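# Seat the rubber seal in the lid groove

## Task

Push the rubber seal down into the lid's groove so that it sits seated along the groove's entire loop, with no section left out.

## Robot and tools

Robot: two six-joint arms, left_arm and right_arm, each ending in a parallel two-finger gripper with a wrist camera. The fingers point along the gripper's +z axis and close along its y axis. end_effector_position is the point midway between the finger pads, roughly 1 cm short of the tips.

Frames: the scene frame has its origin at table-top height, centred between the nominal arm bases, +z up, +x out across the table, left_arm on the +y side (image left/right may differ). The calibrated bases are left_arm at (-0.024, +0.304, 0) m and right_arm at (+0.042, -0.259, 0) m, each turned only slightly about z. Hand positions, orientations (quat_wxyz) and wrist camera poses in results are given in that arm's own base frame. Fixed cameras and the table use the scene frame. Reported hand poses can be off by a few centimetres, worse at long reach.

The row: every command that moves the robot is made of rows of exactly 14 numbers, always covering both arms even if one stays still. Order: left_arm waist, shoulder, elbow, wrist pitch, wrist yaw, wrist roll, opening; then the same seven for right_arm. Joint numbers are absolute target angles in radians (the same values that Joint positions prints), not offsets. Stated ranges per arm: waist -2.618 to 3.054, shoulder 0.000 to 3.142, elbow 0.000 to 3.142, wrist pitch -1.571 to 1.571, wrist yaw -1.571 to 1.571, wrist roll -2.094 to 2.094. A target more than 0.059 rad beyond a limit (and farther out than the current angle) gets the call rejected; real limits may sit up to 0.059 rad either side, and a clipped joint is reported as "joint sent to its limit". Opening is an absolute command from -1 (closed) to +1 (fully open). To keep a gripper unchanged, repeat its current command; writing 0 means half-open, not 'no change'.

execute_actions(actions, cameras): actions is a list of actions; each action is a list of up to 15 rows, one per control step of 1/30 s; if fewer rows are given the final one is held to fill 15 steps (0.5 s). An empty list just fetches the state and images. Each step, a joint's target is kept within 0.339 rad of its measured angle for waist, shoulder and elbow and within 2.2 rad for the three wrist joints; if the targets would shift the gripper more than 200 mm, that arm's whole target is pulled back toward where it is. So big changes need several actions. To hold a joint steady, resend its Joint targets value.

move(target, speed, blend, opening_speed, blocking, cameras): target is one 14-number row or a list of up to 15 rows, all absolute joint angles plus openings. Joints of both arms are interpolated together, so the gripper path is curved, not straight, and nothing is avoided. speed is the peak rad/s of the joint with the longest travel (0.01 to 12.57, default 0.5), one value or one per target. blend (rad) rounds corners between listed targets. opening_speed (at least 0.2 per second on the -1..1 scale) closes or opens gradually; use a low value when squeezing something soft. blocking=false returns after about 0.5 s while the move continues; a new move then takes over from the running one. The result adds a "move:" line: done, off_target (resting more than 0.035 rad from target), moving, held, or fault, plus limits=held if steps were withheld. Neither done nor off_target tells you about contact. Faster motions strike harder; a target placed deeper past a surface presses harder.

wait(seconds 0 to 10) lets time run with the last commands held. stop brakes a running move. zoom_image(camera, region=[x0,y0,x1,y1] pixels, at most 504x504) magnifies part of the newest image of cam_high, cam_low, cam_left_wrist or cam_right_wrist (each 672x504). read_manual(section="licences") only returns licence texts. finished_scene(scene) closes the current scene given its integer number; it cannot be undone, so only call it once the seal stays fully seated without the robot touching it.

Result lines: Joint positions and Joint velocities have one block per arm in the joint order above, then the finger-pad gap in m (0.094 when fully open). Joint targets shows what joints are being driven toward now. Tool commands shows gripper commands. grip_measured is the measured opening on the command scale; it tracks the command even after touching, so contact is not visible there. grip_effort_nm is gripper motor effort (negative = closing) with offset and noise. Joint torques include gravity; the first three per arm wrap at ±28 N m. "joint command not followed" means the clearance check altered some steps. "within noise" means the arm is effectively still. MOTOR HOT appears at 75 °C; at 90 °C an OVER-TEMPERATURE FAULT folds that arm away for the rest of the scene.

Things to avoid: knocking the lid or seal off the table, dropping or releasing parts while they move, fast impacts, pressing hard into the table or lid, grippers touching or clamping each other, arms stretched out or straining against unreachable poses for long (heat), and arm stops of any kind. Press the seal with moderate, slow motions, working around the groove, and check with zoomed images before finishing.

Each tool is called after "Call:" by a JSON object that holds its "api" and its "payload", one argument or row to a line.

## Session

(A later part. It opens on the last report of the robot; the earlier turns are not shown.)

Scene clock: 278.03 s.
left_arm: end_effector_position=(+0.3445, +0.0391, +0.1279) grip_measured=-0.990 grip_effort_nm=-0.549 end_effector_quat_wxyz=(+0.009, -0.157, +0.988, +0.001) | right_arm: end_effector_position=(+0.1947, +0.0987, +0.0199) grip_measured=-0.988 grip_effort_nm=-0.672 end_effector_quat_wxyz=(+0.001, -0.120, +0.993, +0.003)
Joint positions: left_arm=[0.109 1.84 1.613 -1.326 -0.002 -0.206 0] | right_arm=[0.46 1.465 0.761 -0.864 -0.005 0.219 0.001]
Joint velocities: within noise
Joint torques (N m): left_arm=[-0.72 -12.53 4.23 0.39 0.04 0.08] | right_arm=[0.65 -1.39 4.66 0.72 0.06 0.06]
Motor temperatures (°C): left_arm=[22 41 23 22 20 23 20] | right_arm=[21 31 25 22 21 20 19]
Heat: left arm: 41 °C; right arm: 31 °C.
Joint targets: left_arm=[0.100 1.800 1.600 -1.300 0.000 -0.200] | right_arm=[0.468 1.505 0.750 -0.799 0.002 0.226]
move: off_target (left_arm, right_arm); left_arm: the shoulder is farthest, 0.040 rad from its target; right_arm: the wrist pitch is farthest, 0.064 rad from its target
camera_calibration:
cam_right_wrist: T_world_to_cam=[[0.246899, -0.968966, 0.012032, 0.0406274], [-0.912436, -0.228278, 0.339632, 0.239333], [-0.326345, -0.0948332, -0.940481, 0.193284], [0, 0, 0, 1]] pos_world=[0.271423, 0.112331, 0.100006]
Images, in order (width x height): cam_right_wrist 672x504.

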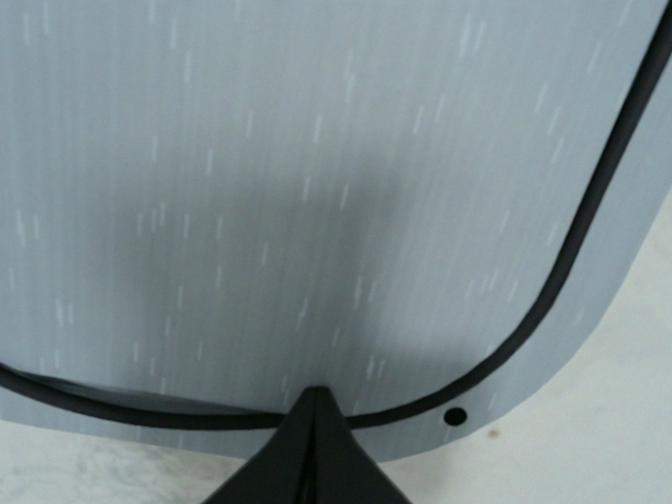

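Call:
{"api": "move", "payload": {
  "target": [
    [0.1,1.8,1.6,-1.3,0,-0.2,-1,0.48,1.37,0.8,-0.93,0,0.4,-1],
    [0.1,1.8,1.6,-1.3,0,-0.2,-1,0.53,1.37,0.79,-0.91,0,0.492,-1],
    [0.1,1.8,1.6,-1.3,0,-0.2,-1,0.53,1.47,0.71,-0.812,0,0.492,-1],
    [0.1,1.8,1.6,-1.3,0,-0.2,-1,0.53,1.505,0.766,-0.812,0,0.492,-1],
    [0.1,1.8,1.6,-1.3,0,-0.2,-1,0.53,1.52,0.763,-0.8,0,0.492,-1]
  ],
  "speed": 0.22,
  "cameras": []
}}

Call:
{"api": "move", "payload": {
  "target": [
    [0.1,1.8,1.6,-1.3,0,-0.2,-1,0.53,1.39,0.82,-0.93,0,0.5,-1],
    [0.1,1.8,1.6,-1.3,0,-0.2,-1,0.577,1.39,0.81,-0.91,0,0.54,-1],
    [0.1,1.8,1.6,-1.3,0,-0.2,-1,0.577,1.492,0.732,-0.812,0,0.54,-1],
    [0.1,1.8,1.6,-1.3,0,-0.2,-1,0.577,1.525,0.786,-0.812,0,0.54,-1],
    [0.1,1.8,1.6,-1.3,0,-0.2,-1,0.577,1.538,0.783,-0.8,0,0.54,-1]
  ],
  "speed": 0.22,
  "cameras": ["cam_right_wrist"]
}}

Call:
{"api": "zoom_image", "payload": {
  "camera": "cam_right_wrist",
  "region": [100, 250, 500, 500]
}}

Scene clock: 286.30 s.
left_arm: end_effector_position=(+0.3445, +0.0391, +0.1279) grip_measured=-0.990 grip_effort_nm=-0.545 end_effector_quat_wxyz=(+0.009, -0.157, +0.988, +0.001) | right_arm: end_effector_position=(+0.1912, +0.1103, +0.0197) grip_measured=-0.988 grip_effort_nm=-0.667 end_effector_quat_wxyz=(-0.001, -0.016, +1.000, +0.001)
Joint positions: left_arm=[0.109 1.84 1.613 -1.326 -0.002 -0.206 0] | right_arm=[0.517 1.48 0.773 -0.866 -0.002 0.485 0.001]
Joint velocities: within noise
Joint torques (N m): left_arm=[-0.79 -12.49 4.19 0.38 0.03 0.07] | right_arm=[0.62 -1.46 4.57 0.72 0.04 0.06]
Motor temperatures (°C): left_arm=[22 41 23 22 20 23 20] | right_arm=[21 31 25 23 21 20 19]
Heat: left arm: 41 °C; right arm: 31 °C.
Joint targets: left_arm=[0.100 1.800 1.600 -1.300 0.000 -0.200] | right_arm=[0.524 1.521 0.762 -0.801 0.003 0.492]
move: off_target (left_arm, right_arm); left_arm: the shoulder is farthest, 0.040 rad from its target; right_arm: the wrist pitch is farthest, 0.066 rad from its target
No camera images: "cameras" was empty.

Scene clock: 288.33 s.
left_arm: end_effector_position=(+0.3445, +0.0391, +0.1279) grip_measured=-0.990 grip_effort_nm=-0.549 end_effector_quat_wxyz=(+0.009, -0.157, +0.988, +0.001) | right_arm: end_effector_position=(+0.1843, +0.1241, +0.0201) grip_measured=-0.988 grip_effort_nm=-0.672 end_effector_quat_wxyz=(-0.008, -0.024, +1.000, +0.000)
Joint positions: left_arm=[0.109 1.84 1.613 -1.326 -0.002 -0.206 0] | right_arm=[0.581 1.497 0.79 -0.878 -0.008 0.534 0.001]
Joint velocities: within noise
Joint torques (N m): left_arm=[-0.73 -12.57 4.21 0.39 0.03 0.08] | right_arm=[0.5 -1.61 5.01 0.83 0 0.05]
Motor temperatures (°C): left_arm=[22 41 23 22 20 23 20] | right_arm=[21 31 25 23 21 20 19]
Heat: left arm: 41 °C; right arm: 31 °C.
Joint targets: left_arm=[0.100 1.800 1.600 -1.300 0.000 -0.200] | right_arm=[0.588 1.538 0.784 -0.799 -0.006 0.540]
move: off_target (left_arm, right_arm); left_arm: the shoulder is farthest, 0.040 rad from its target; right_arm: the wrist pitch is farthest, 0.078 rad from its target
camera_calibration:
cam_right_wrist: T_world_to_cam=[[0.0564398, -0.998252, 0.0175075, 0.106422], [-0.93314, -0.0465062, 0.356494, 0.216532], [-0.355056, -0.0364574, -0.934134, 0.190296], [0, 0, 0, 1]] pos_world=[0.263614, 0.123244, 0.0987068]
Images, in order (width x height): cam_right_wrist 672x504.

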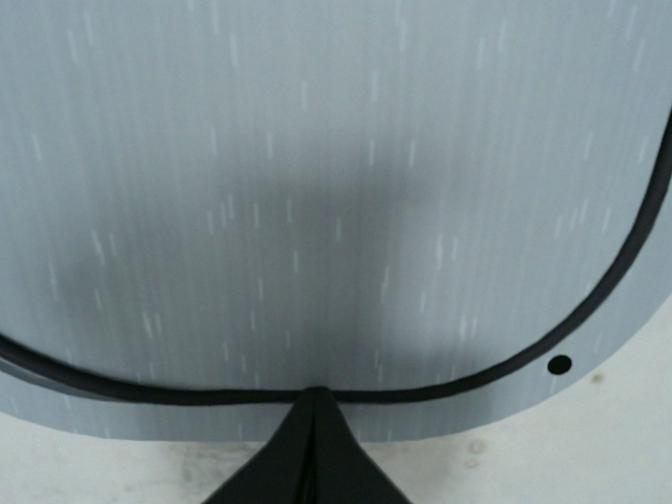

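Scaled by 1.260.

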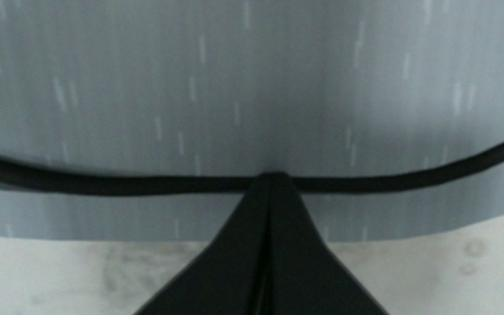

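Call:
{"api": "move", "payload": {
  "target": [
    [0.1,1.8,1.6,-1.3,0,-0.2,-1,0.52,1.40,0.82,-0.93,0,0.54,-1],
    [0.1,1.8,1.6,-1.3,0,-0.2,-1,0.575,1.40,0.82,-0.93,0,0.537,-1],
    [0.1,1.8,1.6,-1.3,0,-0.2,-1,0.575,1.522,0.75,-0.805,0,0.537,-1],
    [0.1,1.8,1.6,-1.3,0,-0.2,-1,0.575,1.41,0.83,-0.93,0,0.54,-1],
    [0.1,1.8,1.6,-1.3,0,-0.2,-1,0.60,1.42,0.84,-0.93,0,0.58,-1],
    [0.1,1.8,1.6,-1.3,0,-0.2,-1,0.60,1.533,0.76,-0.805,0,0.562,-1]
  ],
  "speed": 0.3,
  "cameras": ["cam_right_wrist"]
}}

Scene clock: 307.27 s.
left_arm: end_effector_position=(+0.3445, +0.0391, +0.1279) grip_measured=-0.990 grip_effort_nm=-0.549 end_effector_quat_wxyz=(+0.009, -0.157, +0.988, +0.001) | right_arm: end_effector_position=(+0.1886, +0.1280, +0.0201) grip_measured=-0.988 grip_effort_nm=-0.667 end_effector_quat_wxyz=(+0.000, -0.009, +1.000, +0.007)
Joint positions: left_arm=[0.109 1.84 1.613 -1.326 -0.002 -0.206 0] | right_arm=[0.583 1.498 0.792 -0.856 -0.011 0.564 0.001]
Joint velocities: within noise
Joint torques (N m): left_arm=[-0.76 -12.59 4.19 0.38 0.03 0.07] | right_arm=[0.65 -2.19 2.91 0.61 0.09 -0.03]
Motor temperatures (°C): left_arm=[22 41 23 22 20 23 20] | right_arm=[21 31 25 23 21 20 19]
Heat: left arm: 41 °C; right arm: 31 °C.
Joint targets: left_arm=[0.100 1.800 1.600 -1.300 0.000 -0.200] | right_arm=[0.590 1.533 0.760 -0.804 -0.002 0.562]
move: off_target (left_arm, right_arm); left_arm: the shoulder is farthest, 0.040 rad from its target; right_arm: the wrist pitch is farthest, 0.051 rad from its target
camera_calibration:
cam_right_wrist: T_world_to_cam=[[0.0271576, -0.999623, 0.00397767, 0.116061], [-0.939755, -0.0241742, 0.340993, 0.219461], [-0.340768, -0.0129986, -0.940057, 0.186364], [0, 0, 0, 1]] pos_world=[0.266595, 0.123745, 0.0998966]
Images, in order (width x height): cam_right_wrist 672x504.

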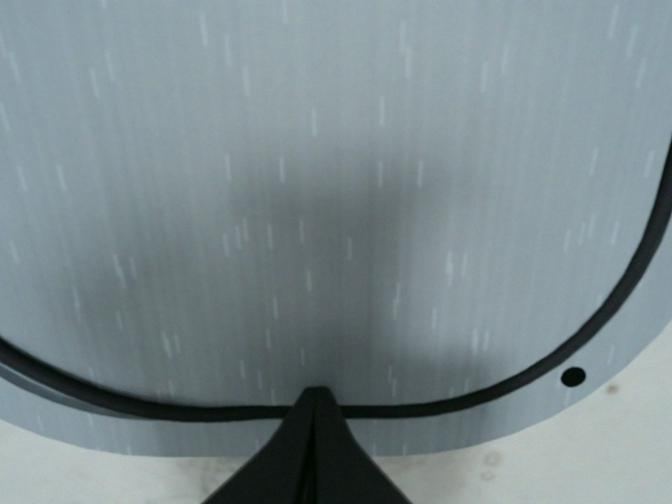

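Call:
{"api": "move", "payload": {
  "target": [
    [0.1,1.8,1.6,-1.3,0,-0.2,-1,0.585,1.43,0.85,-0.93,0,0.59,-1],
    [0.1,1.8,1.6,-1.3,0,-0.2,-1,0.637,1.43,0.85,-0.93,0,0.599,-1],
    [0.1,1.8,1.6,-1.3,0,-0.2,-1,0.637,1.551,0.776,-0.80,0,0.599,-1],
    [0.1,1.8,1.6,-1.3,0,-0.2,-1,0.625,1.45,0.86,-0.93,0,0.63,-1],
    [0.1,1.8,1.6,-1.3,0,-0.2,-1,0.671,1.45,0.86,-0.93,0,0.633,-1],
    [0.1,1.8,1.6,-1.3,0,-0.2,-1,0.671,1.574,0.799,-0.80,0,0.633,-1]
  ],
  "speed": 0.35,
  "cameras": ["cam_right_wrist"]
}}

Scene clock: 315.27 s.
left_arm: end_effector_position=(+0.3445, +0.0391, +0.1279) grip_measured=-0.990 grip_effort_nm=-0.545 end_effector_quat_wxyz=(+0.009, -0.157, +0.988, +0.001) | right_arm: end_effector_position=(+0.1837, +0.1497, +0.0199) grip_measured=-0.988 grip_effort_nm=-0.662 end_effector_quat_wxyz=(-0.001, -0.024, +1.000, +0.004)
Joint positions: left_arm=[0.109 1.84 1.613 -1.326 -0.002 -0.206 0] | right_arm=[0.674 1.538 0.829 -0.858 -0.008 0.626 0.001]
Joint velocities: within noise
Joint torques (N m): left_arm=[-0.8 -12.49 4.19 0.39 0.02 0.06] | right_arm=[0.57 -2.33 3.19 0.65 0.09 0.06]
Motor temperatures (°C): left_arm=[22 42 23 22 20 23 20] | right_arm=[21 31 25 23 21 20 19]
Heat: left arm: 42 °C; right arm: 31 °C.
Joint targets: left_arm=[0.100 1.800 1.600 -1.300 0.000 -0.200] | right_arm=[0.680 1.575 0.799 -0.801 0.001 0.633]
move: off_target (left_arm, right_arm); left_arm: the shoulder is farthest, 0.040 rad from its target; right_arm: the wrist pitch is farthest, 0.058 rad from its target
camera_calibration:
cam_right_wrist: T_world_to_cam=[[0.0562699, -0.998373, 0.0091919, 0.132255], [-0.937809, -0.0496931, 0.343576, 0.218776], [-0.34256, -0.0279532, -0.93908, 0.1874], [0, 0, 0, 1]] pos_world=[0.261924, 0.14815, 0.0996015]
Images, in order (width x height): cam_right_wrist 672x504.

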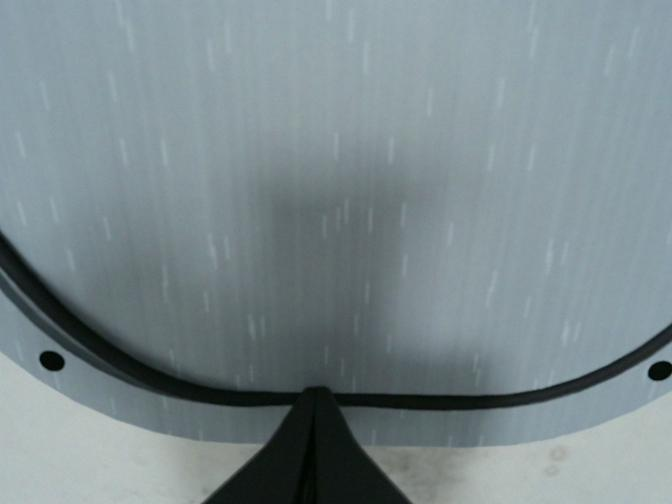

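Call:
{"api": "move", "payload": {
  "target": [
    [0.1,1.8,1.6,-1.3,0,-0.2,-1,0.64,1.48,0.89,-0.93,0,0.66,-1],
    [0.1,1.8,1.6,-1.3,0,-0.2,-1,0.685,1.48,0.89,-0.93,0,0.66,-1],
    [0.1,1.8,1.6,-1.3,0,-0.2,-1,0.685,1.608,0.834,-0.80,0,0.66,-1],
    [0.1,1.8,1.6,-1.3,0,-0.2,-1,0.67,1.50,0.91,-0.93,0,0.70,-1],
    [0.1,1.8,1.6,-1.3,0,-0.2,-1,0.714,1.50,0.91,-0.93,0,0.72,-1],
    [0.1,1.8,1.6,-1.3,0,-0.2,-1,0.714,1.629,0.853,-0.80,0,0.72,-1]
  ],
  "speed": 0.35,
  "cameras": ["cam_right_wrist"]
}}

Scene clock: 327.07 s.
left_arm: end_effector_position=(+0.3445, +0.0391, +0.1279) grip_measured=-0.990 grip_effort_nm=-0.549 end_effector_quat_wxyz=(+0.009, -0.157, +0.988, +0.001) | right_arm: end_effector_position=(+0.1891, +0.1652, +0.0200) grip_measured=-0.988 grip_effort_nm=-0.672 end_effector_quat_wxyz=(-0.001, +0.003, +1.000, +0.005)
Joint positions: left_arm=[0.109 1.84 1.613 -1.326 -0.002 -0.206 0] | right_arm=[0.707 1.59 0.881 -0.856 -0.01 0.713 0.001]
Joint velocities: within noise
Joint torques (N m): left_arm=[-0.75 -12.52 4.21 0.39 0.02 0.06] | right_arm=[0.61 -2.8 3.3 0.65 0.08 0.07]
Motor temperatures (°C): left_arm=[22 42 23 22 20 23 20] | right_arm=[21 31 25 23 21 20 19]
Heat: left arm: 42 °C; right arm: 31 °C.
Joint targets: left_arm=[0.100 1.800 1.600 -1.300 0.000 -0.200] | right_arm=[0.714 1.628 0.853 -0.800 -0.001 0.721]
move: off_target (left_arm, right_arm); left_arm: the shoulder is farthest, 0.040 rad from its target; right_arm: the wrist pitch is farthest, 0.056 rad from its target
camera_calibration:
cam_right_wrist: T_world_to_cam=[[0.0026317, -0.99997, 0.00727791, 0.157903], [-0.938943, 0.0000331277, 0.344074, 0.216579], [-0.344064, -0.00773904, -0.938914, 0.186671], [0, 0, 0, 1]] pos_world=[0.267167, 0.159336, 0.0995993]
Images, in order (width x height): cam_right_wrist 672x504.

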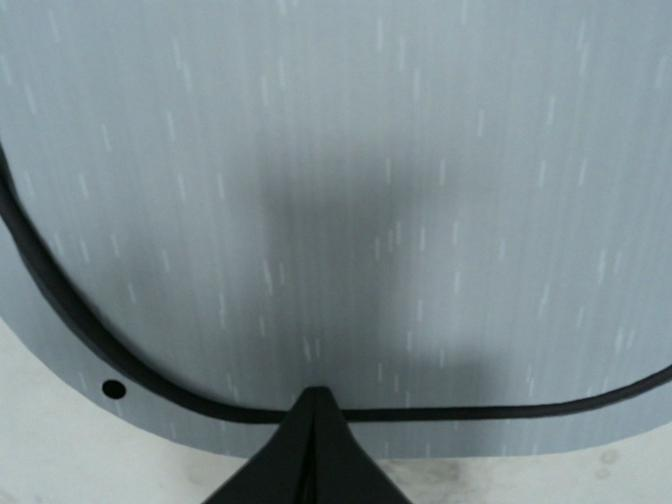

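Call:
{"api": "zoom_image", "payload": {
  "camera": "cam_right_wrist",
  "region": [0, 120, 340, 470]
}}

Scaled by 1.440.

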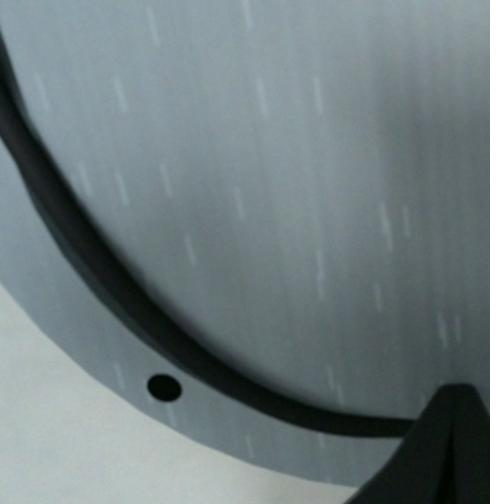

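Call:
{"api": "move", "payload": {
  "target": [
    [0.1,1.8,1.6,-1.3,0,-0.2,-1,0.70,1.52,0.94,-0.93,0,0.76,-1],
    [0.1,1.8,1.6,-1.3,0,-0.2,-1,0.746,1.52,0.94,-0.93,0,0.804,-1],
    [0.1,1.8,1.6,-1.3,0,-0.2,-1,0.746,1.65,0.875,-0.80,0,0.804,-1],
    [0.1,1.8,1.6,-1.3,0,-0.2,-1,0.72,1.545,0.96,-0.93,0,0.90,-1],
    [0.1,1.8,1.6,-1.3,0,-0.2,-1,0.767,1.545,0.965,-0.93,0,0.955,-1],
    [0.1,1.8,1.6,-1.3,0,-0.2,-1,0.767,1.672,0.899,-0.80,0,0.955,-1]
  ],
  "speed": 0.4,
  "cameras": ["cam_right_wrist"]
}}

Scene clock: 340.57 s.
left_arm: end_effector_position=(+0.3445, +0.0391, +0.1279) grip_measured=-0.990 grip_effort_nm=-0.549 end_effector_quat_wxyz=(+0.009, -0.157, +0.988, +0.001) | right_arm: end_effector_position=(+0.1899, +0.1858, +0.0199) grip_measured=-0.988 grip_effort_nm=-0.672 end_effector_quat_wxyz=(+0.001, +0.091, +0.996, +0.008)
Joint positions: left_arm=[0.109 1.84 1.613 -1.326 -0.002 -0.206 0] | right_arm=[0.764 1.636 0.928 -0.849 -0.01 0.946 0.001]
Joint velocities: within noise
Joint torques (N m): left_arm=[-0.76 -12.57 4.19 0.38 0.04 0.06] | right_arm=[0.49 -3.28 3.26 0.61 0.1 0.08]
Motor temperatures (°C): left_arm=[22 42 23 22 20 23 20] | right_arm=[21 31 25 23 21 20 19]
Heat: left arm: 42 °C; right arm: 31 °C.
Joint targets: left_arm=[0.100 1.800 1.600 -1.300 0.000 -0.200] | right_arm=[0.770 1.672 0.899 -0.799 0.001 0.955]
move: off_target (left_arm, right_arm); left_arm: the shoulder is farthest, 0.040 rad from its target; right_arm: the wrist pitch is farthest, 0.049 rad from its target
camera_calibration:
cam_right_wrist: T_world_to_cam=[[-0.172961, -0.984928, 0.000699791, 0.209158], [-0.925784, 0.162817, 0.341195, 0.184765], [-0.336167, 0.0583654, -0.939992, 0.173278], [0, 0, 0, 1]] pos_world=[0.265479, 0.16581, 0.0996931]
Images, in order (width x height): cam_right_wrist 672x504.

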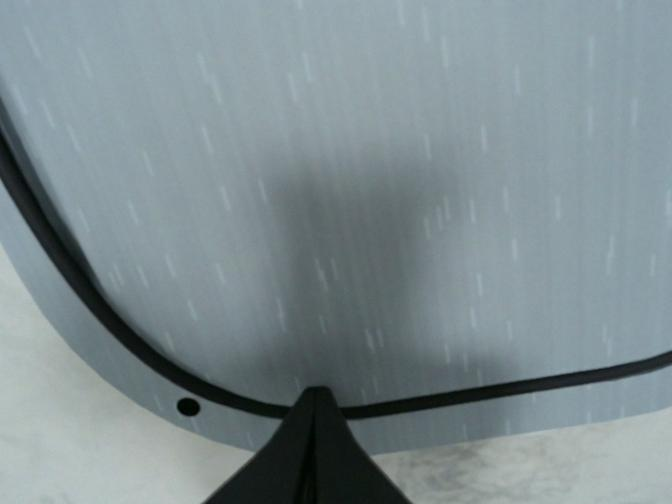

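Call:
{"api": "move", "payload": {
  "target": [
    [0.1,1.8,1.6,-1.3,0,-0.2,-1,0.73,1.57,0.99,-0.93,0,1.05,-1],
    [0.1,1.8,1.6,-1.3,0,-0.2,-1,0.779,1.57,0.99,-0.93,0,1.097,-1],
    [0.1,1.8,1.6,-1.3,0,-0.2,-1,0.779,1.691,0.92,-0.80,0,1.097,-1],
    [0.1,1.8,1.6,-1.3,0,-0.2,-1,0.74,1.60,1.02,-0.93,0,1.18,-1],
    [0.1,1.8,1.6,-1.3,0,-0.2,-1,0.79,1.60,1.02,-0.93,0,1.238,-1],
    [0.1,1.8,1.6,-1.3,0,-0.2,-1,0.79,1.72,0.95,-0.80,0,1.238,-1]
  ],
  "speed": 0.4,
  "cameras": ["cam_right_wrist"]
}}

Scene clock: 347.30 s.
left_arm: end_effector_position=(+0.3445, +0.0391, +0.1279) grip_measured=-0.990 grip_effort_nm=-0.554 end_effector_quat_wxyz=(+0.009, -0.157, +0.988, +0.001) | right_arm: end_effector_position=(+0.1966, +0.2005, +0.0194) grip_measured=-0.988 grip_effort_nm=-0.672 end_effector_quat_wxyz=(+0.002, +0.220, +0.975, +0.012)
Joint positions: left_arm=[0.109 1.84 1.613 -1.326 -0.002 -0.206 0] | right_arm=[0.786 1.685 0.98 -0.844 -0.01 1.229 0.001]
Joint velocities: within noise
Joint torques (N m): left_arm=[-0.75 -12.53 4.27 0.39 0.03 0.07] | right_arm=[0.39 -3.88 3.18 0.59 0.1 0.05]
Motor temperatures (°C): left_arm=[22 42 23 22 20 23 20] | right_arm=[21 31 25 23 21 20 19]
Heat: left arm: 42 °C; right arm: 31 °C.
Joint targets: left_arm=[0.100 1.800 1.600 -1.300 0.000 -0.200] | right_arm=[0.790 1.721 0.950 -0.799 0.000 1.238]
move: off_target (left_arm, right_arm); left_arm: the shoulder is farthest, 0.040 rad from its target; right_arm: the wrist pitch is farthest, 0.044 rad from its target
camera_calibration:
cam_right_wrist: T_world_to_cam=[[-0.42093, -0.907074, -0.00594855, 0.258039], [-0.852863, 0.393523, 0.343167, 0.128082], [-0.308937, 0.149523, -0.939256, 0.150655], [0, 0, 0, 1]] pos_world=[0.264396, 0.161131, 0.0990855]
Images, in order (width x height): cam_right_wrist 672x504.

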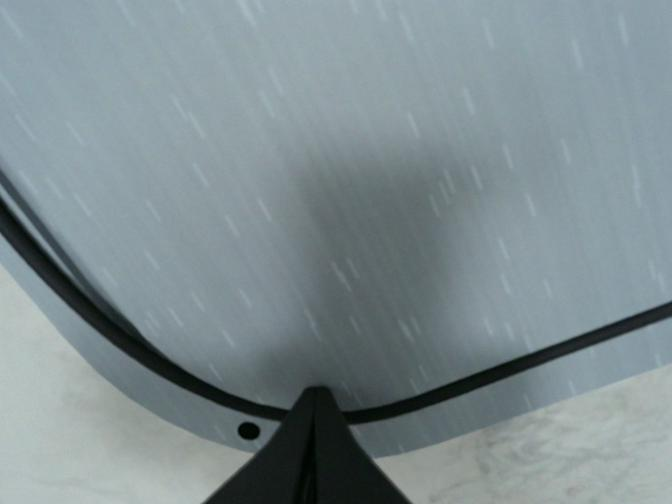

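Call:
{"api": "move", "payload": {
  "target": [
    [0.1,1.8,1.6,-1.3,0,-0.2,-1,0.75,1.61,1.03,-0.93,0,1.33,-1],
    [0.1,1.8,1.6,-1.3,0,-0.2,-1,0.799,1.61,1.03,-0.93,0,1.377,-1],
    [0.1,1.8,1.6,-1.3,0,-0.2,-1,0.799,1.737,0.97,-0.805,0,1.377,-1],
    [0.1,1.8,1.6,-1.3,0,-0.2,-1,0.755,1.64,1.07,-0.93,0,1.45,-1],
    [0.1,1.8,1.6,-1.3,0,-0.2,-1,0.803,1.64,1.07,-0.93,0,1.511,-1],
    [0.1,1.8,1.6,-1.3,0,-0.2,-1,0.803,1.765,1.005,-0.81,0,1.511,-1]
  ],
  "speed": 0.4,
  "cameras": ["cam_right_wrist"]
}}

Scene clock: 357.57 s.
left_arm: end_effector_position=(+0.3445, +0.0391, +0.1279) grip_measured=-0.990 grip_effort_nm=-0.554 end_effector_quat_wxyz=(+0.009, -0.157, +0.988, +0.001) | right_arm: end_effector_position=(+0.2039, +0.2136, +0.0196) grip_measured=-0.988 grip_effort_nm=-0.662 end_effector_quat_wxyz=(+0.002, +0.344, +0.939, +0.015)
Joint positions: left_arm=[0.109 1.84 1.613 -1.326 -0.002 -0.206 0] | right_arm=[0.799 1.73 1.033 -0.844 -0.01 1.502 0.001]
Joint velocities: within noise
Joint torques (N m): left_arm=[-0.76 -12.52 4.22 0.39 0.04 0.05] | right_arm=[0.32 -4.34 3.33 0.48 0.09 0.08]
Motor temperatures (°C): left_arm=[22 43 23 22 20 23 20] | right_arm=[21 31 25 23 21 20 19]
Heat: left arm: 43 °C; right arm: 31 °C.
Joint targets: left_arm=[0.100 1.800 1.600 -1.300 0.000 -0.200] | right_arm=[0.803 1.764 1.004 -0.811 0.000 1.511]
move: off_target (left_arm); left_arm: the shoulder is farthest, 0.040 rad from its target
camera_calibration:
cam_right_wrist: T_world_to_cam=[[-0.639327, -0.768838, -0.0122323, 0.288037], [-0.723393, 0.595992, 0.348565, 0.0593765], [-0.260699, 0.231696, -0.937205, 0.123613], [0, 0, 0, 1]] pos_world=[0.259328, 0.157425, 0.0986774]
Images, in order (width x height): cam_right_wrist 672x504.

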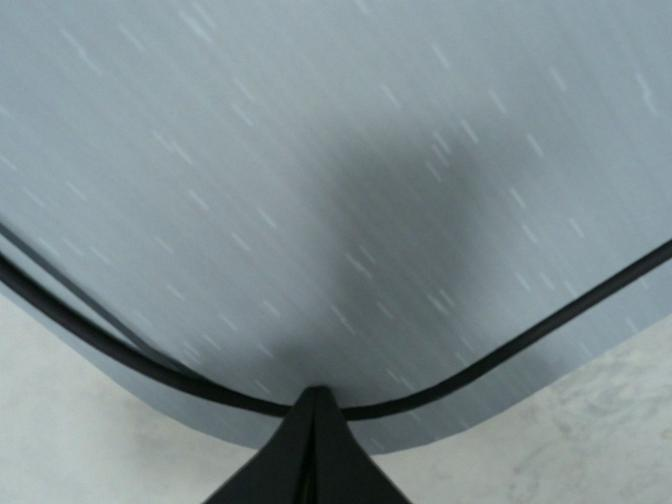

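Call:
{"api": "move", "payload": {
  "target": [
    [0.1,1.8,1.6,-1.3,0,-0.2,-1,0.79,1.67,1.11,-0.93,0,1.6,-1],
    [0.1,1.8,1.6,-1.3,0,-0.2,-1,0.822,1.67,1.11,-0.93,0,1.64,-1],
    [0.1,1.8,1.6,-1.3,0,-0.2,-1,0.822,1.763,1.04,-0.83,0,1.64,-1],
    [0.1,1.8,1.6,-1.3,0,-0.2,-1,0.79,1.763,1.04,-0.83,0,1.64,-1],
    [0.1,1.8,1.6,-1.3,0,-0.2,-1,0.795,1.795,1.04,-0.81,0,1.64,-1]
  ],
  "speed": 0.3,
  "cameras": ["cam_right_wrist"]
}}

Scene clock: 366.07 s.
left_arm: end_effector_position=(+0.3445, +0.0391, +0.1279) grip_measured=-0.990 grip_effort_nm=-0.549 end_effector_quat_wxyz=(+0.009, -0.157, +0.988, +0.001) | right_arm: end_effector_position=(+0.2069, +0.2173, +0.0194) grip_measured=-0.988 grip_effort_nm=-0.667 end_effector_quat_wxyz=(+0.000, +0.404, +0.915, +0.014)
Joint positions: left_arm=[0.109 1.84 1.613 -1.326 -0.002 -0.206 0] | right_arm=[0.801 1.75 1.056 -0.85 -0.01 1.632 0.001]
Joint velocities: within noise
Joint torques (N m): left_arm=[-0.77 -12.55 4.23 0.39 0.03 0.07] | right_arm=[-0.57 -3.69 4.41 0.54 0.08 0.09]
Motor temperatures (°C): left_arm=[22 43 23 22 20 23 20] | right_arm=[21 31 25 23 21 20 19]
Heat: left arm: 43 °C; right arm: 31 °C.
Joint targets: left_arm=[0.100 1.800 1.600 -1.300 0.000 -0.200] | right_arm=[0.795 1.796 1.041 -0.809 0.000 1.641]
move: off_target (left_arm, right_arm); left_arm: the shoulder is farthest, 0.040 rad from its target; right_arm: the shoulder is farthest, 0.045 rad from its target
camera_calibration:
cam_right_wrist: T_world_to_cam=[[-0.732839, -0.680356, -0.00795207, 0.29291], [-0.638885, 0.684055, 0.351987, 0.0226371], [-0.234037, 0.26303, -0.935971, 0.111029], [0, 0, 0, 1]] pos_world=[0.255103, 0.154594, 0.0982809]
Images, in order (width x height): cam_right_wrist 672x504.

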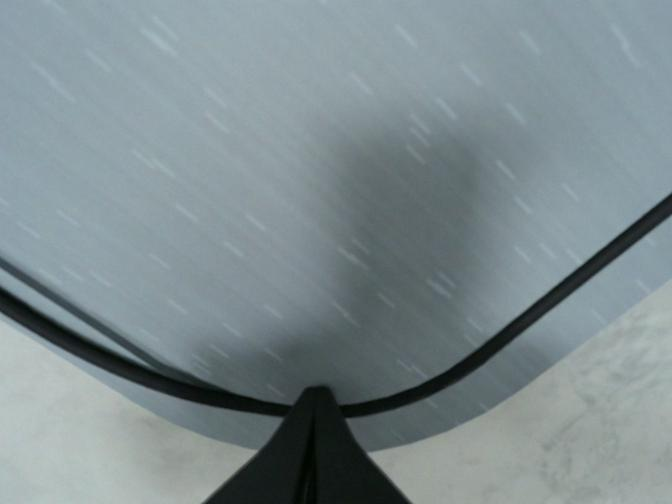

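Call:
{"api": "move", "payload": {
  "target": [
    [0.1,1.8,1.6,-1.3,0,-0.2,-1,0.79,1.69,1.13,-0.93,0,1.7,-1],
    [0.1,1.8,1.6,-1.3,0,-0.2,-1,0.825,1.69,1.13,-0.93,0,1.738,-1],
    [0.1,1.8,1.6,-1.3,0,-0.2,-1,0.825,1.765,1.065,-0.85,0,1.738,-1],
    [0.1,1.8,1.6,-1.3,0,-0.2,-1,0.78,1.765,1.065,-0.85,0,1.738,-1],
    [0.1,1.8,1.6,-1.3,0,-0.2,-1,0.795,1.812,1.06,-0.815,0,1.738,-1]
  ],
  "speed": 0.3,
  "cameras": ["cam_right_wrist"]
}}

Scene clock: 373.50 s.
left_arm: end_effector_position=(+0.3445, +0.0391, +0.1279) grip_measured=-0.990 grip_effort_nm=-0.549 end_effector_quat_wxyz=(+0.009, -0.157, +0.988, +0.001) | right_arm: end_effector_position=(+0.2148, +0.2167, +0.0193) grip_measured=-0.988 grip_effort_nm=-0.667 end_effector_quat_wxyz=(+0.000, +0.456, +0.890, +0.015)
Joint positions: left_arm=[0.109 1.84 1.613 -1.326 -0.002 -0.206 0] | right_arm=[0.781 1.765 1.074 -0.85 -0.01 1.729 0.001]
Joint velocities: within noise
Joint torques (N m): left_arm=[-0.77 -12.55 4.22 0.39 0.03 0.07] | right_arm=[0.16 -3.85 4.41 0.49 0.09 0.07]
Motor temperatures (°C): left_arm=[22 43 23 22 20 23 20] | right_arm=[21 31 25 23 21 20 19]
Heat: left arm: 43 °C; right arm: 31 °C.
Joint targets: left_arm=[0.100 1.800 1.600 -1.300 0.000 -0.200] | right_arm=[0.783 1.811 1.060 -0.815 0.000 1.737]
move: off_target (left_arm, right_arm); left_arm: the shoulder is farthest, 0.040 rad from its target; right_arm: the shoulder is farthest, 0.047 rad from its target
camera_calibration:
cam_right_wrist: T_world_to_cam=[[-0.807002, -0.590468, -0.00972727, 0.294789], [-0.554887, 0.75253, 0.354681, -0.00483697], [-0.202107, 0.291626, -0.934937, 0.0998947], [0, 0, 0, 1]] pos_world=[0.255401, 0.148572, 0.0979783]
Images, in order (width x height): cam_right_wrist 672x504.

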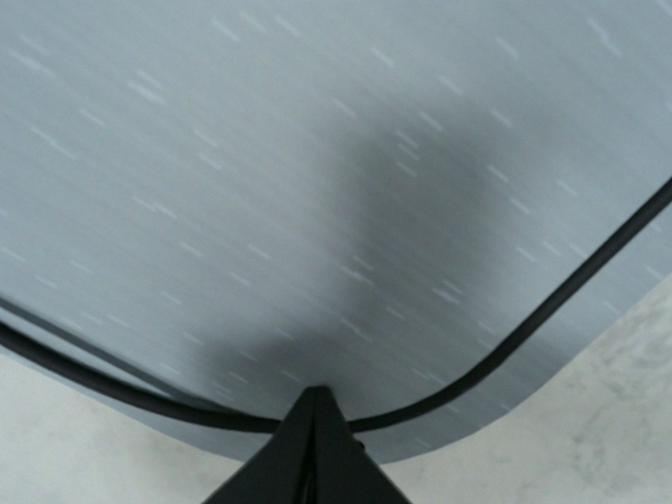

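Call:
{"api": "zoom_image", "payload": {
  "camera": "cam_right_wrist",
  "region": [60, 260, 420, 500]
}}

Scaled by 1.400.

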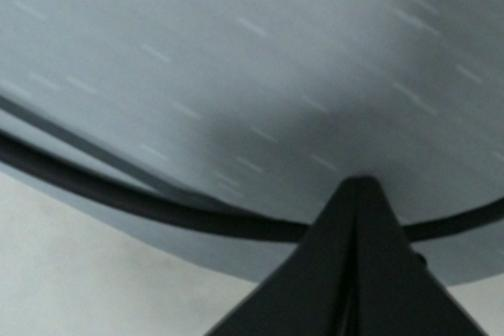

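Call:
{"api": "move", "payload": {
  "target": [
    [0.1,1.8,1.6,-1.3,0,-0.2,-1,0.781,1.69,1.16,-0.95,0,1.738,-1],
    [0.1,1.8,1.6,-1.3,0,-0.2,-1,0.5,1.7,1.53,-1.40,0,2.01,-1]
  ],
  "speed": 0.7,
  "cameras": ["cam_right_wrist","cam_high"]
}}

Scene clock: 386.43 s.
left_arm: end_effector_position=(+0.3445, +0.0391, +0.1279) grip_measured=-0.990 grip_effort_nm=-0.549 end_effector_quat_wxyz=(+0.009, -0.157, +0.988, +0.001) | right_arm: end_effector_position=(+0.2676, +0.1504, +0.1417) grip_measured=-0.988 grip_effort_nm=-0.662 end_effector_quat_wxyz=(-0.006, +0.680, +0.733, -0.001)
Joint positions: left_arm=[0.109 1.84 1.613 -1.326 -0.002 -0.206 0] | right_arm=[0.503 1.71 1.51 -1.376 -0.01 1.999 0.001]
Joint velocities: within noise
Joint torques (N m): left_arm=[-0.77 -12.53 4.21 0.39 0.03 0.06] | right_arm=[-0.2 -8.14 7.65 -0.14 0.08 0.12]
Motor temperatures (°C): left_arm=[22 43 23 22 20 23 20] | right_arm=[21 31 25 23 21 20 19]
Heat: left arm: 43 °C; right arm: 31 °C.
Joint targets: left_arm=[0.100 1.800 1.600 -1.300 0.000 -0.200] | right_arm=[0.502 1.700 1.529 -1.401 -0.001 2.010]
move: off_target (left_arm); left_arm: the shoulder is farthest, 0.040 rad from its target
camera_calibration:
cam_right_wrist: T_world_to_cam=[[-0.996111, -0.0838287, 0.027137, 0.268629], [-0.0692257, 0.935099, 0.34756, -0.125466], [-0.0545112, 0.344329, -0.937265, 0.197172], [0, 0, 0, 1]] pos_world=[0.269647, 0.0719494, 0.22112]
Images, in order (width x height): cam_high 672x504, cam_right_wrist 672x504.

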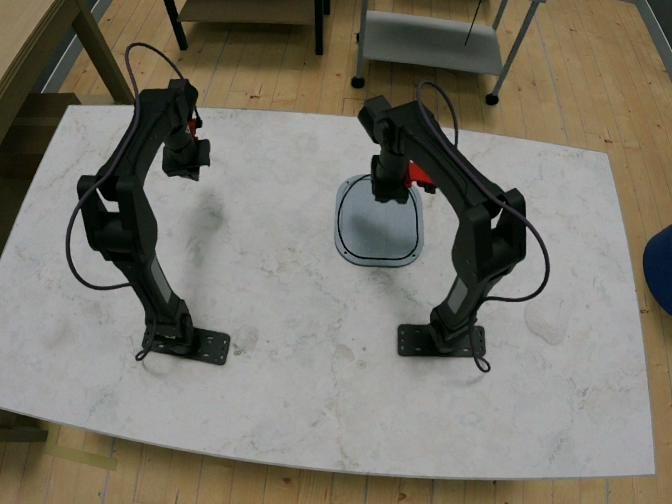

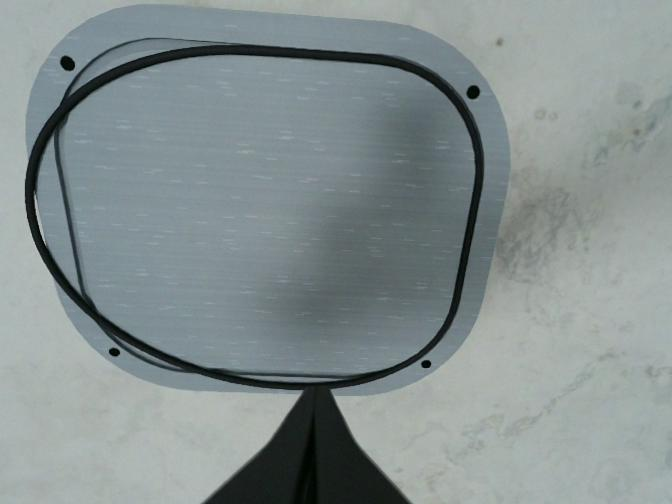

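Call:
{"api": "move", "payload": {
  "target": [
    [0.1,1.8,1.6,-1.3,0,-0.2,-1,0.25,2.1,1.95,-1.40,0,0.25,-1],
    [0.1,1.8,1.6,-1.3,0,-0.2,-1,0.291,2.25,2.04,-1.23,0,0.25,-1],
    [0.1,1.8,1.6,-1.3,0,-0.2,-1,0.291,2.36,1.975,-1.18,0,0.25,-1]
  ],
  "speed": [1.0,0.5,0.2],
  "cameras": ["cam_right_wrist"]
}}

Scene clock: 401.97 s.
left_arm: end_effector_position=(+0.3445, +0.0391, +0.1279) grip_measured=-0.990 grip_effort_nm=-0.554 end_effector_quat_wxyz=(+0.009, -0.157, +0.988, +0.001) | right_arm: end_effector_position=(+0.4373, +0.1367, +0.0298) grip_measured=-0.988 grip_effort_nm=-0.672 end_effector_quat_wxyz=(+0.006, -0.022, +1.000, +0.006)
Joint positions: left_arm=[0.109 1.84 1.613 -1.326 -0.002 -0.206 0] | right_arm=[0.298 2.342 1.984 -1.197 -0.008 0.255 0.001]
Joint velocities: within noise
Joint torques (N m): left_arm=[-0.73 -12.57 4.22 0.37 0.02 0.06] | right_arm=[0.25 -11.19 5.31 0.28 0.07 -0.05]
Motor temperatures (°C): left_arm=[22 43 23 22 20 23 20] | right_arm=[21 33 27 22 21 20 19]
Heat: left arm: 43 °C; right arm: 33 °C.
Joint targets: left_arm=[0.100 1.800 1.600 -1.300 0.000 -0.200] | right_arm=[0.301 2.360 1.975 -1.179 0.000 0.251]
move: off_target (left_arm); left_arm: the shoulder is farthest, 0.040 rad from its target
camera_calibration:
cam_right_wrist: T_world_to_cam=[[0.0515439, -0.998653, 0.00602348, 0.107094], [-0.943047, -0.0466873, 0.329366, 0.454886], [-0.328641, -0.0226572, -0.944183, 0.276505], [0, 0, 0, 1]] pos_world=[0.514329, 0.134451, 0.110602]
Images, in order (width x height): cam_right_wrist 672x504.

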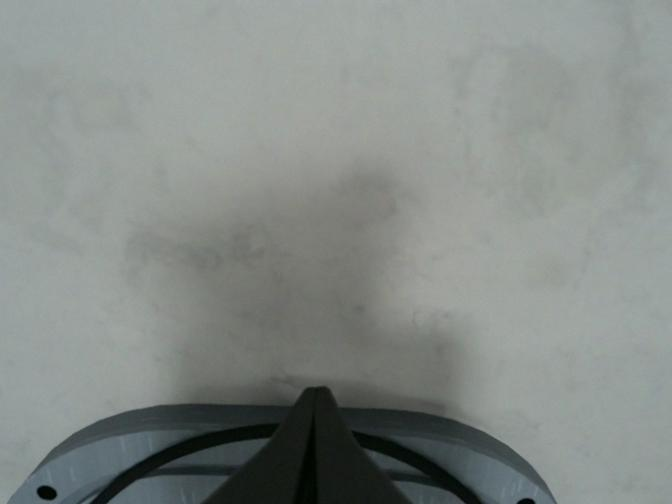

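Call:
{"api": "move", "payload": {
  "target": [
    [0.1,1.8,1.6,-1.3,0,-0.2,-1,0.291,2.37,2.025,-1.2,0,0.25,-1],
    [0.1,1.8,1.6,-1.3,0,-0.2,-1,0.291,2.41,2.025,-1.18,0,0.25,-1]
  ],
  "speed": 0.2,
  "cameras": ["cam_right_wrist"]
}}

Scene clock: 408.60 s.
left_arm: end_effector_position=(+0.3445, +0.0391, +0.1279) grip_measured=-0.990 grip_effort_nm=-0.549 end_effector_quat_wxyz=(+0.009, -0.157, +0.988, +0.001) | right_arm: end_effector_position=(+0.4393, +0.1374, +0.0140) grip_measured=-0.988 grip_effort_nm=-0.676 end_effector_quat_wxyz=(-0.005, -0.022, +1.000, +0.003)
Joint positions: left_arm=[0.109 1.84 1.613 -1.326 -0.002 -0.206 0] | right_arm=[0.298 2.391 2.007 -1.195 -0.008 0.253 0.001]
Joint velocities: within noise
Joint torques (N m): left_arm=[-0.8 -12.51 4.25 0.4 0.04 0.07] | right_arm=[-0.66 -11.3 7.57 0.23 0.09 -0.04]
Motor temperatures (°C): left_arm=[22 44 23 22 20 23 20] | right_arm=[21 34 26 22 21 20 19]
Heat: left arm: 44 °C; right arm: 34 °C.
Joint targets: left_arm=[0.100 1.800 1.600 -1.300 0.000 -0.200] | right_arm=[0.291 2.411 2.026 -1.180 0.000 0.249]
move: off_target (left_arm); left_arm: the shoulder is farthest, 0.040 rad from its target
camera_calibration:
cam_right_wrist: T_world_to_cam=[[0.0533084, -0.998506, 0.0119881, 0.106904], [-0.934985, -0.0456943, 0.35173, 0.458019], [-0.350657, -0.0299589, -0.936025, 0.272838], [0, 0, 0, 1]] pos_world=[0.518215, 0.135847, 0.0930022]
Images, in order (width x height): cam_right_wrist 672x504.

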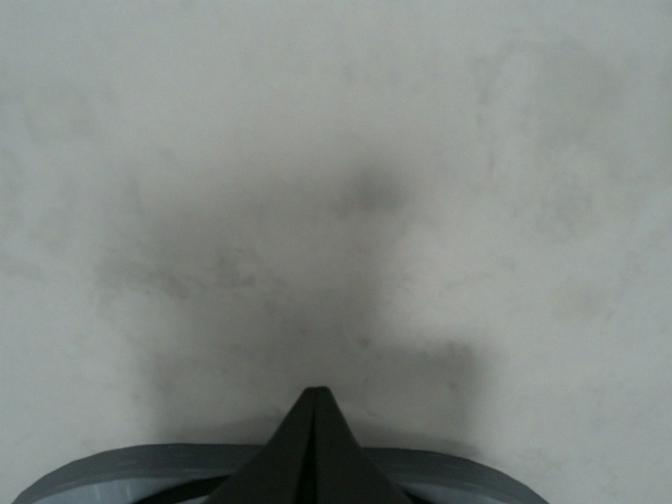

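Call:
{"api": "move", "payload": {
  "target": [
    [0.1,1.8,1.6,-1.3,0,-0.2,-1,0.291,2.377,2.025,-1.18,0,0.25,-1]
  ],
  "speed": 0.2,
  "cameras": ["cam_right_wrist"]
}}

Call:
{"api": "zoom_image", "payload": {
  "camera": "cam_right_wrist",
  "region": [100, 340, 520, 504]
}}

Scene clock: 411.90 s.
left_arm: end_effector_position=(+0.3445, +0.0391, +0.1279) grip_measured=-0.990 grip_effort_nm=-0.554 end_effector_quat_wxyz=(+0.009, -0.157, +0.988, +0.001) | right_arm: end_effector_position=(+0.4393, +0.1374, +0.0140) grip_measured=-0.988 grip_effort_nm=-0.667 end_effector_quat_wxyz=(-0.005, -0.022, +1.000, +0.003)
Joint positions: left_arm=[0.109 1.84 1.613 -1.326 -0.002 -0.206 0] | right_arm=[0.298 2.391 2.007 -1.195 -0.008 0.253 0.001]
Joint velocities: within noise
Joint torques (N m): left_arm=[-0.79 -12.55 4.22 0.38 0.04 0.08] | right_arm=[-0.66 -14.09 7.58 0.23 0.09 -0.03]
Motor temperatures (°C): left_arm=[22 44 23 22 20 23 20] | right_arm=[21 34 26 22 21 20 19]
Heat: left arm: 44 °C; right arm: 34 °C.
Joint targets: left_arm=[0.100 1.800 1.600 -1.300 0.000 -0.200] | right_arm=[0.291 2.377 2.025 -1.180 0.000 0.250]
move: off_target (left_arm); left_arm: the shoulder is farthest, 0.040 rad from its target
camera_calibration:
cam_right_wrist: T_world_to_cam=[[0.0533084, -0.998506, 0.0119881, 0.106904], [-0.934985, -0.0456943, 0.35173, 0.458019], [-0.350657, -0.0299589, -0.936025, 0.272838], [0, 0, 0, 1]] pos_world=[0.518215, 0.135847, 0.0930022]
Images, in order (width x height): cam_right_wrist 672x504.

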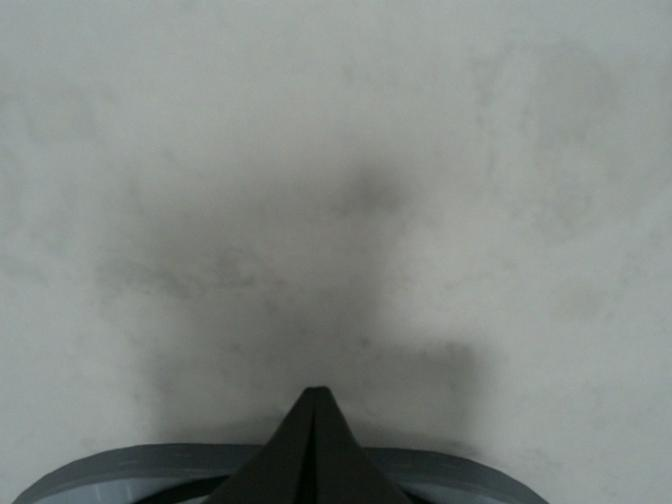

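Scaled by 1.200.

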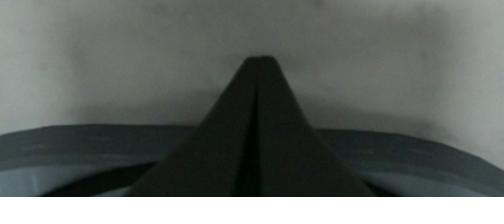

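Call:
{"api": "move", "payload": {
  "target": [
    [0.1,1.8,1.6,-1.3,0,-0.2,-1,0.291,2.31,2.025,-1.18,0,0.25,-1],
    [0.1,1.8,1.6,-1.3,0,-0.2,-1,0.291,2.392,2.025,-1.18,0,0.25,-1]
  ],
  "speed": 0.2,
  "cameras": ["cam_right_wrist"]
}}

Scene clock: 416.87 s.
left_arm: end_effector_position=(+0.3445, +0.0391, +0.1279) grip_measured=-0.990 grip_effort_nm=-0.549 end_effector_quat_wxyz=(+0.009, -0.157, +0.988, +0.001) | right_arm: end_effector_position=(+0.4421, +0.1382, +0.0255) grip_measured=-0.988 grip_effort_nm=-0.667 end_effector_quat_wxyz=(+0.008, -0.022, +1.000, +0.006)
Joint positions: left_arm=[0.109 1.84 1.613 -1.326 -0.002 -0.206 0] | right_arm=[0.298 2.365 2.007 -1.194 -0.008 0.253 0.001]
Joint velocities: within noise
Joint torques (N m): left_arm=[-0.79 -12.52 4.21 0.39 0.05 0.06] | right_arm=[-0.66 -10.74 7.51 0.23 0.08 -0.01]
Motor temperatures (°C): left_arm=[22 44 23 22 20 23 20] | right_arm=[21 36 26 22 21 20 19]
Heat: left arm: 44 °C; right arm: 36 °C.
Joint targets: left_arm=[0.100 1.800 1.600 -1.300 0.000 -0.200] | right_arm=[0.291 2.391 2.025 -1.180 0.000 0.250]
move: off_target (left_arm); left_arm: the shoulder is farthest, 0.040 rad from its target
camera_calibration:
cam_right_wrist: T_world_to_cam=[[0.0529971, -0.998581, 0.00524729, 0.107798], [-0.943973, -0.0483835, 0.326456, 0.461641], [-0.325739, -0.0222545, -0.945198, 0.272824], [0, 0, 0, 1]] pos_world=[0.518933, 0.136053, 0.106602]
Images, in order (width x height): cam_right_wrist 672x504.

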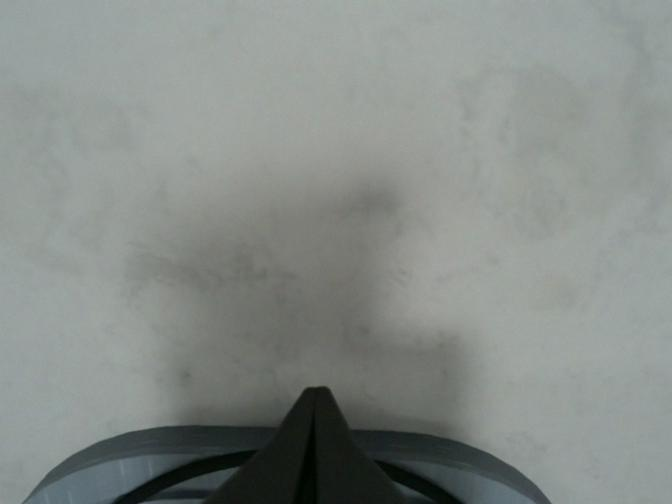

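Call:
{"api": "move", "payload": {
  "target": [
    [0.1,1.8,1.6,-1.3,0,-0.2,-1,0.291,2.32,1.905,-1.14,0,0.25,-1]
  ],
  "speed": 0.2,
  "cameras": ["cam_right_wrist"]
}}

Scene clock: 423.83 s.
left_arm: end_effector_position=(+0.3445, +0.0391, +0.1279) grip_measured=-0.990 grip_effort_nm=-0.549 end_effector_quat_wxyz=(+0.009, -0.157, +0.988, +0.001) | right_arm: end_effector_position=(+0.4332, +0.1352, +0.0078) grip_measured=-0.988 grip_effort_nm=-0.676 end_effector_quat_wxyz=(-0.002, -0.022, +1.000, +0.003)
Joint positions: left_arm=[0.109 1.84 1.613 -1.326 -0.002 -0.206 0] | right_arm=[0.298 2.357 1.922 -1.137 -0.007 0.253 0.001]
Joint velocities: within noise
Joint torques (N m): left_arm=[-0.81 -12.53 4.21 0.39 0.04 0.07] | right_arm=[-0.69 -15.79 4.48 0.06 0.07 -0.04]
Motor temperatures (°C): left_arm=[22 44 23 22 20 23 20] | right_arm=[21 37 26 22 21 20 19]
Heat: left arm: 44 °C; right arm: 37 °C.
Joint targets: left_arm=[0.100 1.800 1.600 -1.300 0.000 -0.200] | right_arm=[0.291 2.321 1.905 -1.140 0.002 0.250]
move: off_target (left_arm, right_arm); left_arm: the shoulder is farthest, 0.040 rad from its target; right_arm: the shoulder is farthest, 0.037 rad from its target
camera_calibration:
cam_right_wrist: T_world_to_cam=[[0.0532188, -0.998516, 0.01155, 0.105117], [-0.937693, -0.0459932, 0.344408, 0.455688], [-0.343366, -0.0291593, -0.938749, 0.261583], [0, 0, 0, 1]] pos_world=[0.51152, 0.133548, 0.0874037]
Images, in order (width x height): cam_right_wrist 672x504.

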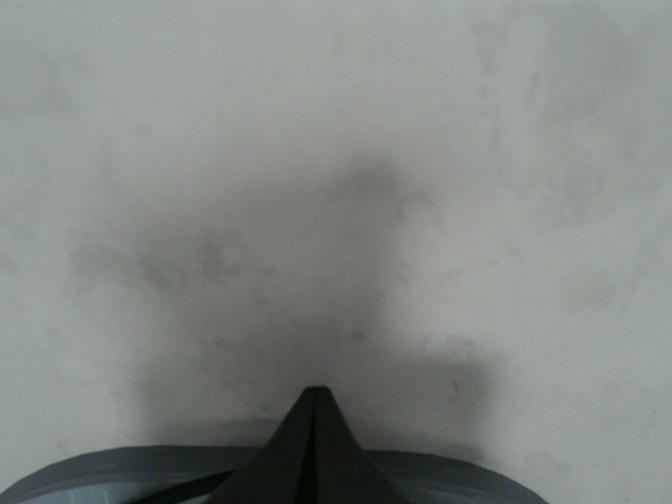

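Call:
{"api": "move", "payload": {
  "target": [
    [0.1,1.8,1.6,-1.3,0,-0.2,-1,0.29,2.23,1.92,-1.2,0,0.25,-1],
    [0.1,1.8,1.6,-1.3,0,-0.2,-1,0.285,2.325,1.852,-1.11,0,0.25,-1],
    [0.1,1.8,1.6,-1.3,0,-0.2,-1,0.285,2.25,1.704,-1.05,0,0.25,-1]
  ],
  "speed": 0.25,
  "cameras": ["cam_right_wrist"]
}}

Scene clock: 434.53 s.
left_arm: end_effector_position=(+0.3445, +0.0391, +0.1279) grip_measured=-0.990 grip_effort_nm=-0.545 end_effector_quat_wxyz=(+0.009, -0.157, +0.988, +0.001) | right_arm: end_effector_position=(+0.4275, +0.1287, +0.0108) grip_measured=-0.988 grip_effort_nm=-0.672 end_effector_quat_wxyz=(+0.034, -0.013, +0.999, +0.014)
Joint positions: left_arm=[0.109 1.84 1.613 -1.326 -0.002 -0.206 0] | right_arm=[0.287 2.245 1.74 -0.991 -0.008 0.261 0.001]
Joint velocities: within noise
Joint torques (N m): left_arm=[-0.79 -12.55 4.22 0.38 0.04 0.06] | right_arm=[-0.83 -11.63 3.11 -0.22 0.06 -0.03]
Motor temperatures (°C): left_arm=[22 44 23 21 20 23 20] | right_arm=[21 38 25 22 21 20 19]
Heat: left arm: 44 °C; right arm: 38 °C.
Joint targets: left_arm=[0.100 1.800 1.600 -1.300 0.000 -0.200] | right_arm=[0.278 2.249 1.704 -1.041 -0.001 0.258]
move: off_target (left_arm, right_arm); left_arm: the shoulder is farthest, 0.040 rad from its target; right_arm: the wrist pitch is farthest, 0.059 rad from its target
camera_calibration:
cam_right_wrist: T_world_to_cam=[[0.0347204, -0.99936, -0.00862976, 0.10715], [-0.960614, -0.0357539, 0.275578, 0.458187], [-0.27571, -0.0012783, -0.96124, 0.230062], [0, 0, 0, 1]] pos_world=[0.499851, 0.123758, 0.0958033]
Images, in order (width x height): cam_right_wrist 672x504.

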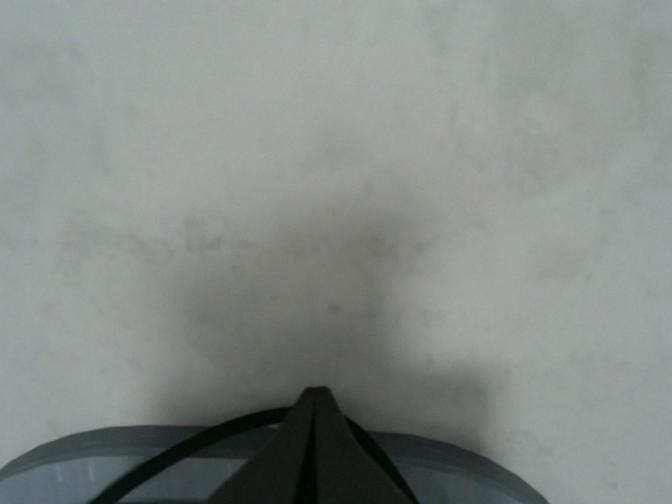

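Call:
{"api": "move", "payload": {
  "target": [
    [0.1,1.8,1.6,-1.3,0,-0.2,-1,0.285,2.13,1.74,-1.1,0,0.25,-1],
    [0.1,1.8,1.6,-1.3,0,-0.2,-1,0.5,1.8,1.63,-1.40,0,2.01,-1]
  ],
  "speed": 0.6,
  "cameras": ["cam_right_wrist"]
}}

Scene clock: 443.17 s.
left_arm: end_effector_position=(+0.3445, +0.0391, +0.1279) grip_measured=-0.990 grip_effort_nm=-0.549 end_effector_quat_wxyz=(+0.009, -0.157, +0.988, +0.001) | right_arm: end_effector_position=(+0.2983, +0.1623, +0.1398) grip_measured=-0.988 grip_effort_nm=-0.662 end_effector_quat_wxyz=(-0.003, +0.682, +0.732, +0.003)
Joint positions: left_arm=[0.109 1.84 1.613 -1.326 -0.002 -0.206 0] | right_arm=[0.491 1.828 1.645 -1.384 -0.008 1.991 0.001]
Joint velocities: within noise
Joint torques (N m): left_arm=[-0.83 -12.56 4.23 0.38 0.03 0.07] | right_arm=[0.66 -10.81 4.81 -0.12 0.08 0.09]
Motor temperatures (°C): left_arm=[22 44 23 21 20 23 20] | right_arm=[21 38 25 22 21 20 19]
Heat: left arm: 44 °C; right arm: 38 °C.
Joint targets: left_arm=[0.100 1.800 1.600 -1.300 0.000 -0.200] | right_arm=[0.498 1.799 1.630 -1.408 0.000 2.002]
move: off_target (left_arm); left_arm: the shoulder is farthest, 0.040 rad from its target
camera_calibration:
cam_right_wrist: T_world_to_cam=[[-0.996686, -0.0793115, 0.0180538, 0.301033], [-0.0680143, 0.934347, 0.349814, -0.134323], [-0.0446128, 0.347427, -0.936645, 0.189459], [0, 0, 0, 1]] pos_world=[0.299351, 0.0835563, 0.219009]
Images, in order (width x height): cam_right_wrist 672x504.

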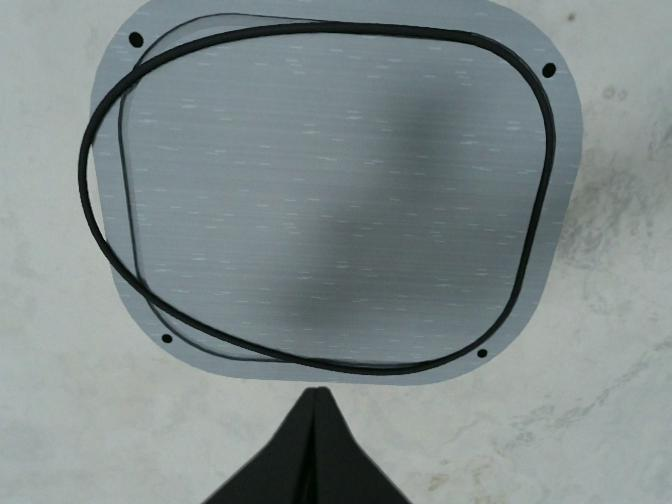

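Call:
{"api": "move", "payload": {
  "target": [
    [0.1,1.8,1.6,-1.3,0,-0.2,-1,0.48,2.05,1.66,-1.10,0,0,-1],
    [0.1,1.8,1.6,-1.3,0,-0.2,-1,0.536,2.05,1.66,-1.10,0,-0.06,-1],
    [0.1,1.8,1.6,-1.3,0,-0.2,-1,0.536,2.16,1.573,-0.99,0,-0.06,-1],
    [0.1,1.8,1.6,-1.3,0,-0.2,-1,0.536,2.265,1.74,-1.05,0,-0.06,-1]
  ],
  "speed": [0.7,0.4,0.25,0.15],
  "cameras": ["cam_right_wrist"]
}}

Scene clock: 460.40 s.
left_arm: end_effector_position=(+0.3445, +0.0391, +0.1279) grip_measured=-0.990 grip_effort_nm=-0.549 end_effector_quat_wxyz=(+0.009, -0.157, +0.988, +0.001) | right_arm: end_effector_position=(+0.3466, +0.2115, +0.0197) grip_measured=-0.988 grip_effort_nm=-0.667 end_effector_quat_wxyz=(-0.033, -0.295, +0.955, -0.005)
Joint positions: left_arm=[0.109 1.84 1.613 -1.326 -0.002 -0.206 0] | right_arm=[0.543 2.213 1.723 -1.146 -0.005 -0.055 0.001]
Joint velocities: within noise
Joint torques (N m): left_arm=[-0.77 -12.55 4.21 0.39 0.03 0.07] | right_arm=[0.03 -7.35 7.36 0.87 0.07 -0.03]
Motor temperatures (°C): left_arm=[22 45 23 21 20 23 20] | right_arm=[21 36 26 22 21 20 19]
Heat: left arm: 45 °C; right arm: 36 °C.
Joint targets: left_arm=[0.100 1.800 1.600 -1.300 0.000 -0.200] | right_arm=[0.544 2.266 1.741 -1.051 0.002 -0.060]
move: off_target (left_arm, right_arm); left_arm: the shoulder is farthest, 0.040 rad from its target; right_arm: the wrist pitch is farthest, 0.096 rad from its target
camera_calibration:
cam_right_wrist: T_world_to_cam=[[0.570875, -0.820995, 0.00834507, -0.0311105], [-0.753587, -0.519915, 0.402237, 0.409197], [-0.325896, -0.235916, -0.915497, 0.282491], [0, 0, 0, 1]] pos_world=[0.418188, 0.25385, 0.0942853]
Images, in order (width x height): cam_right_wrist 672x504.

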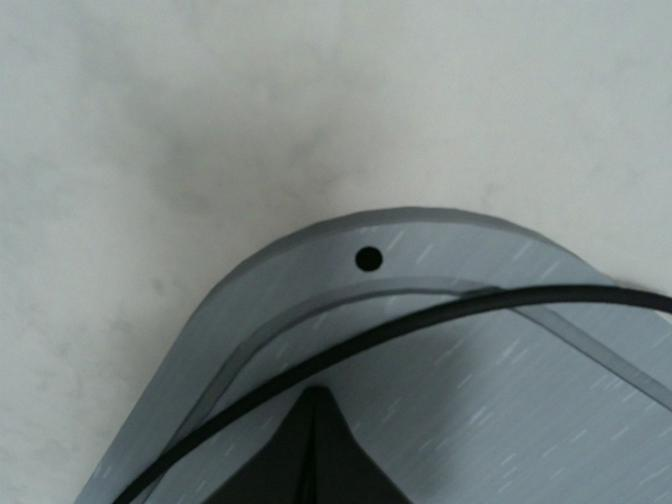

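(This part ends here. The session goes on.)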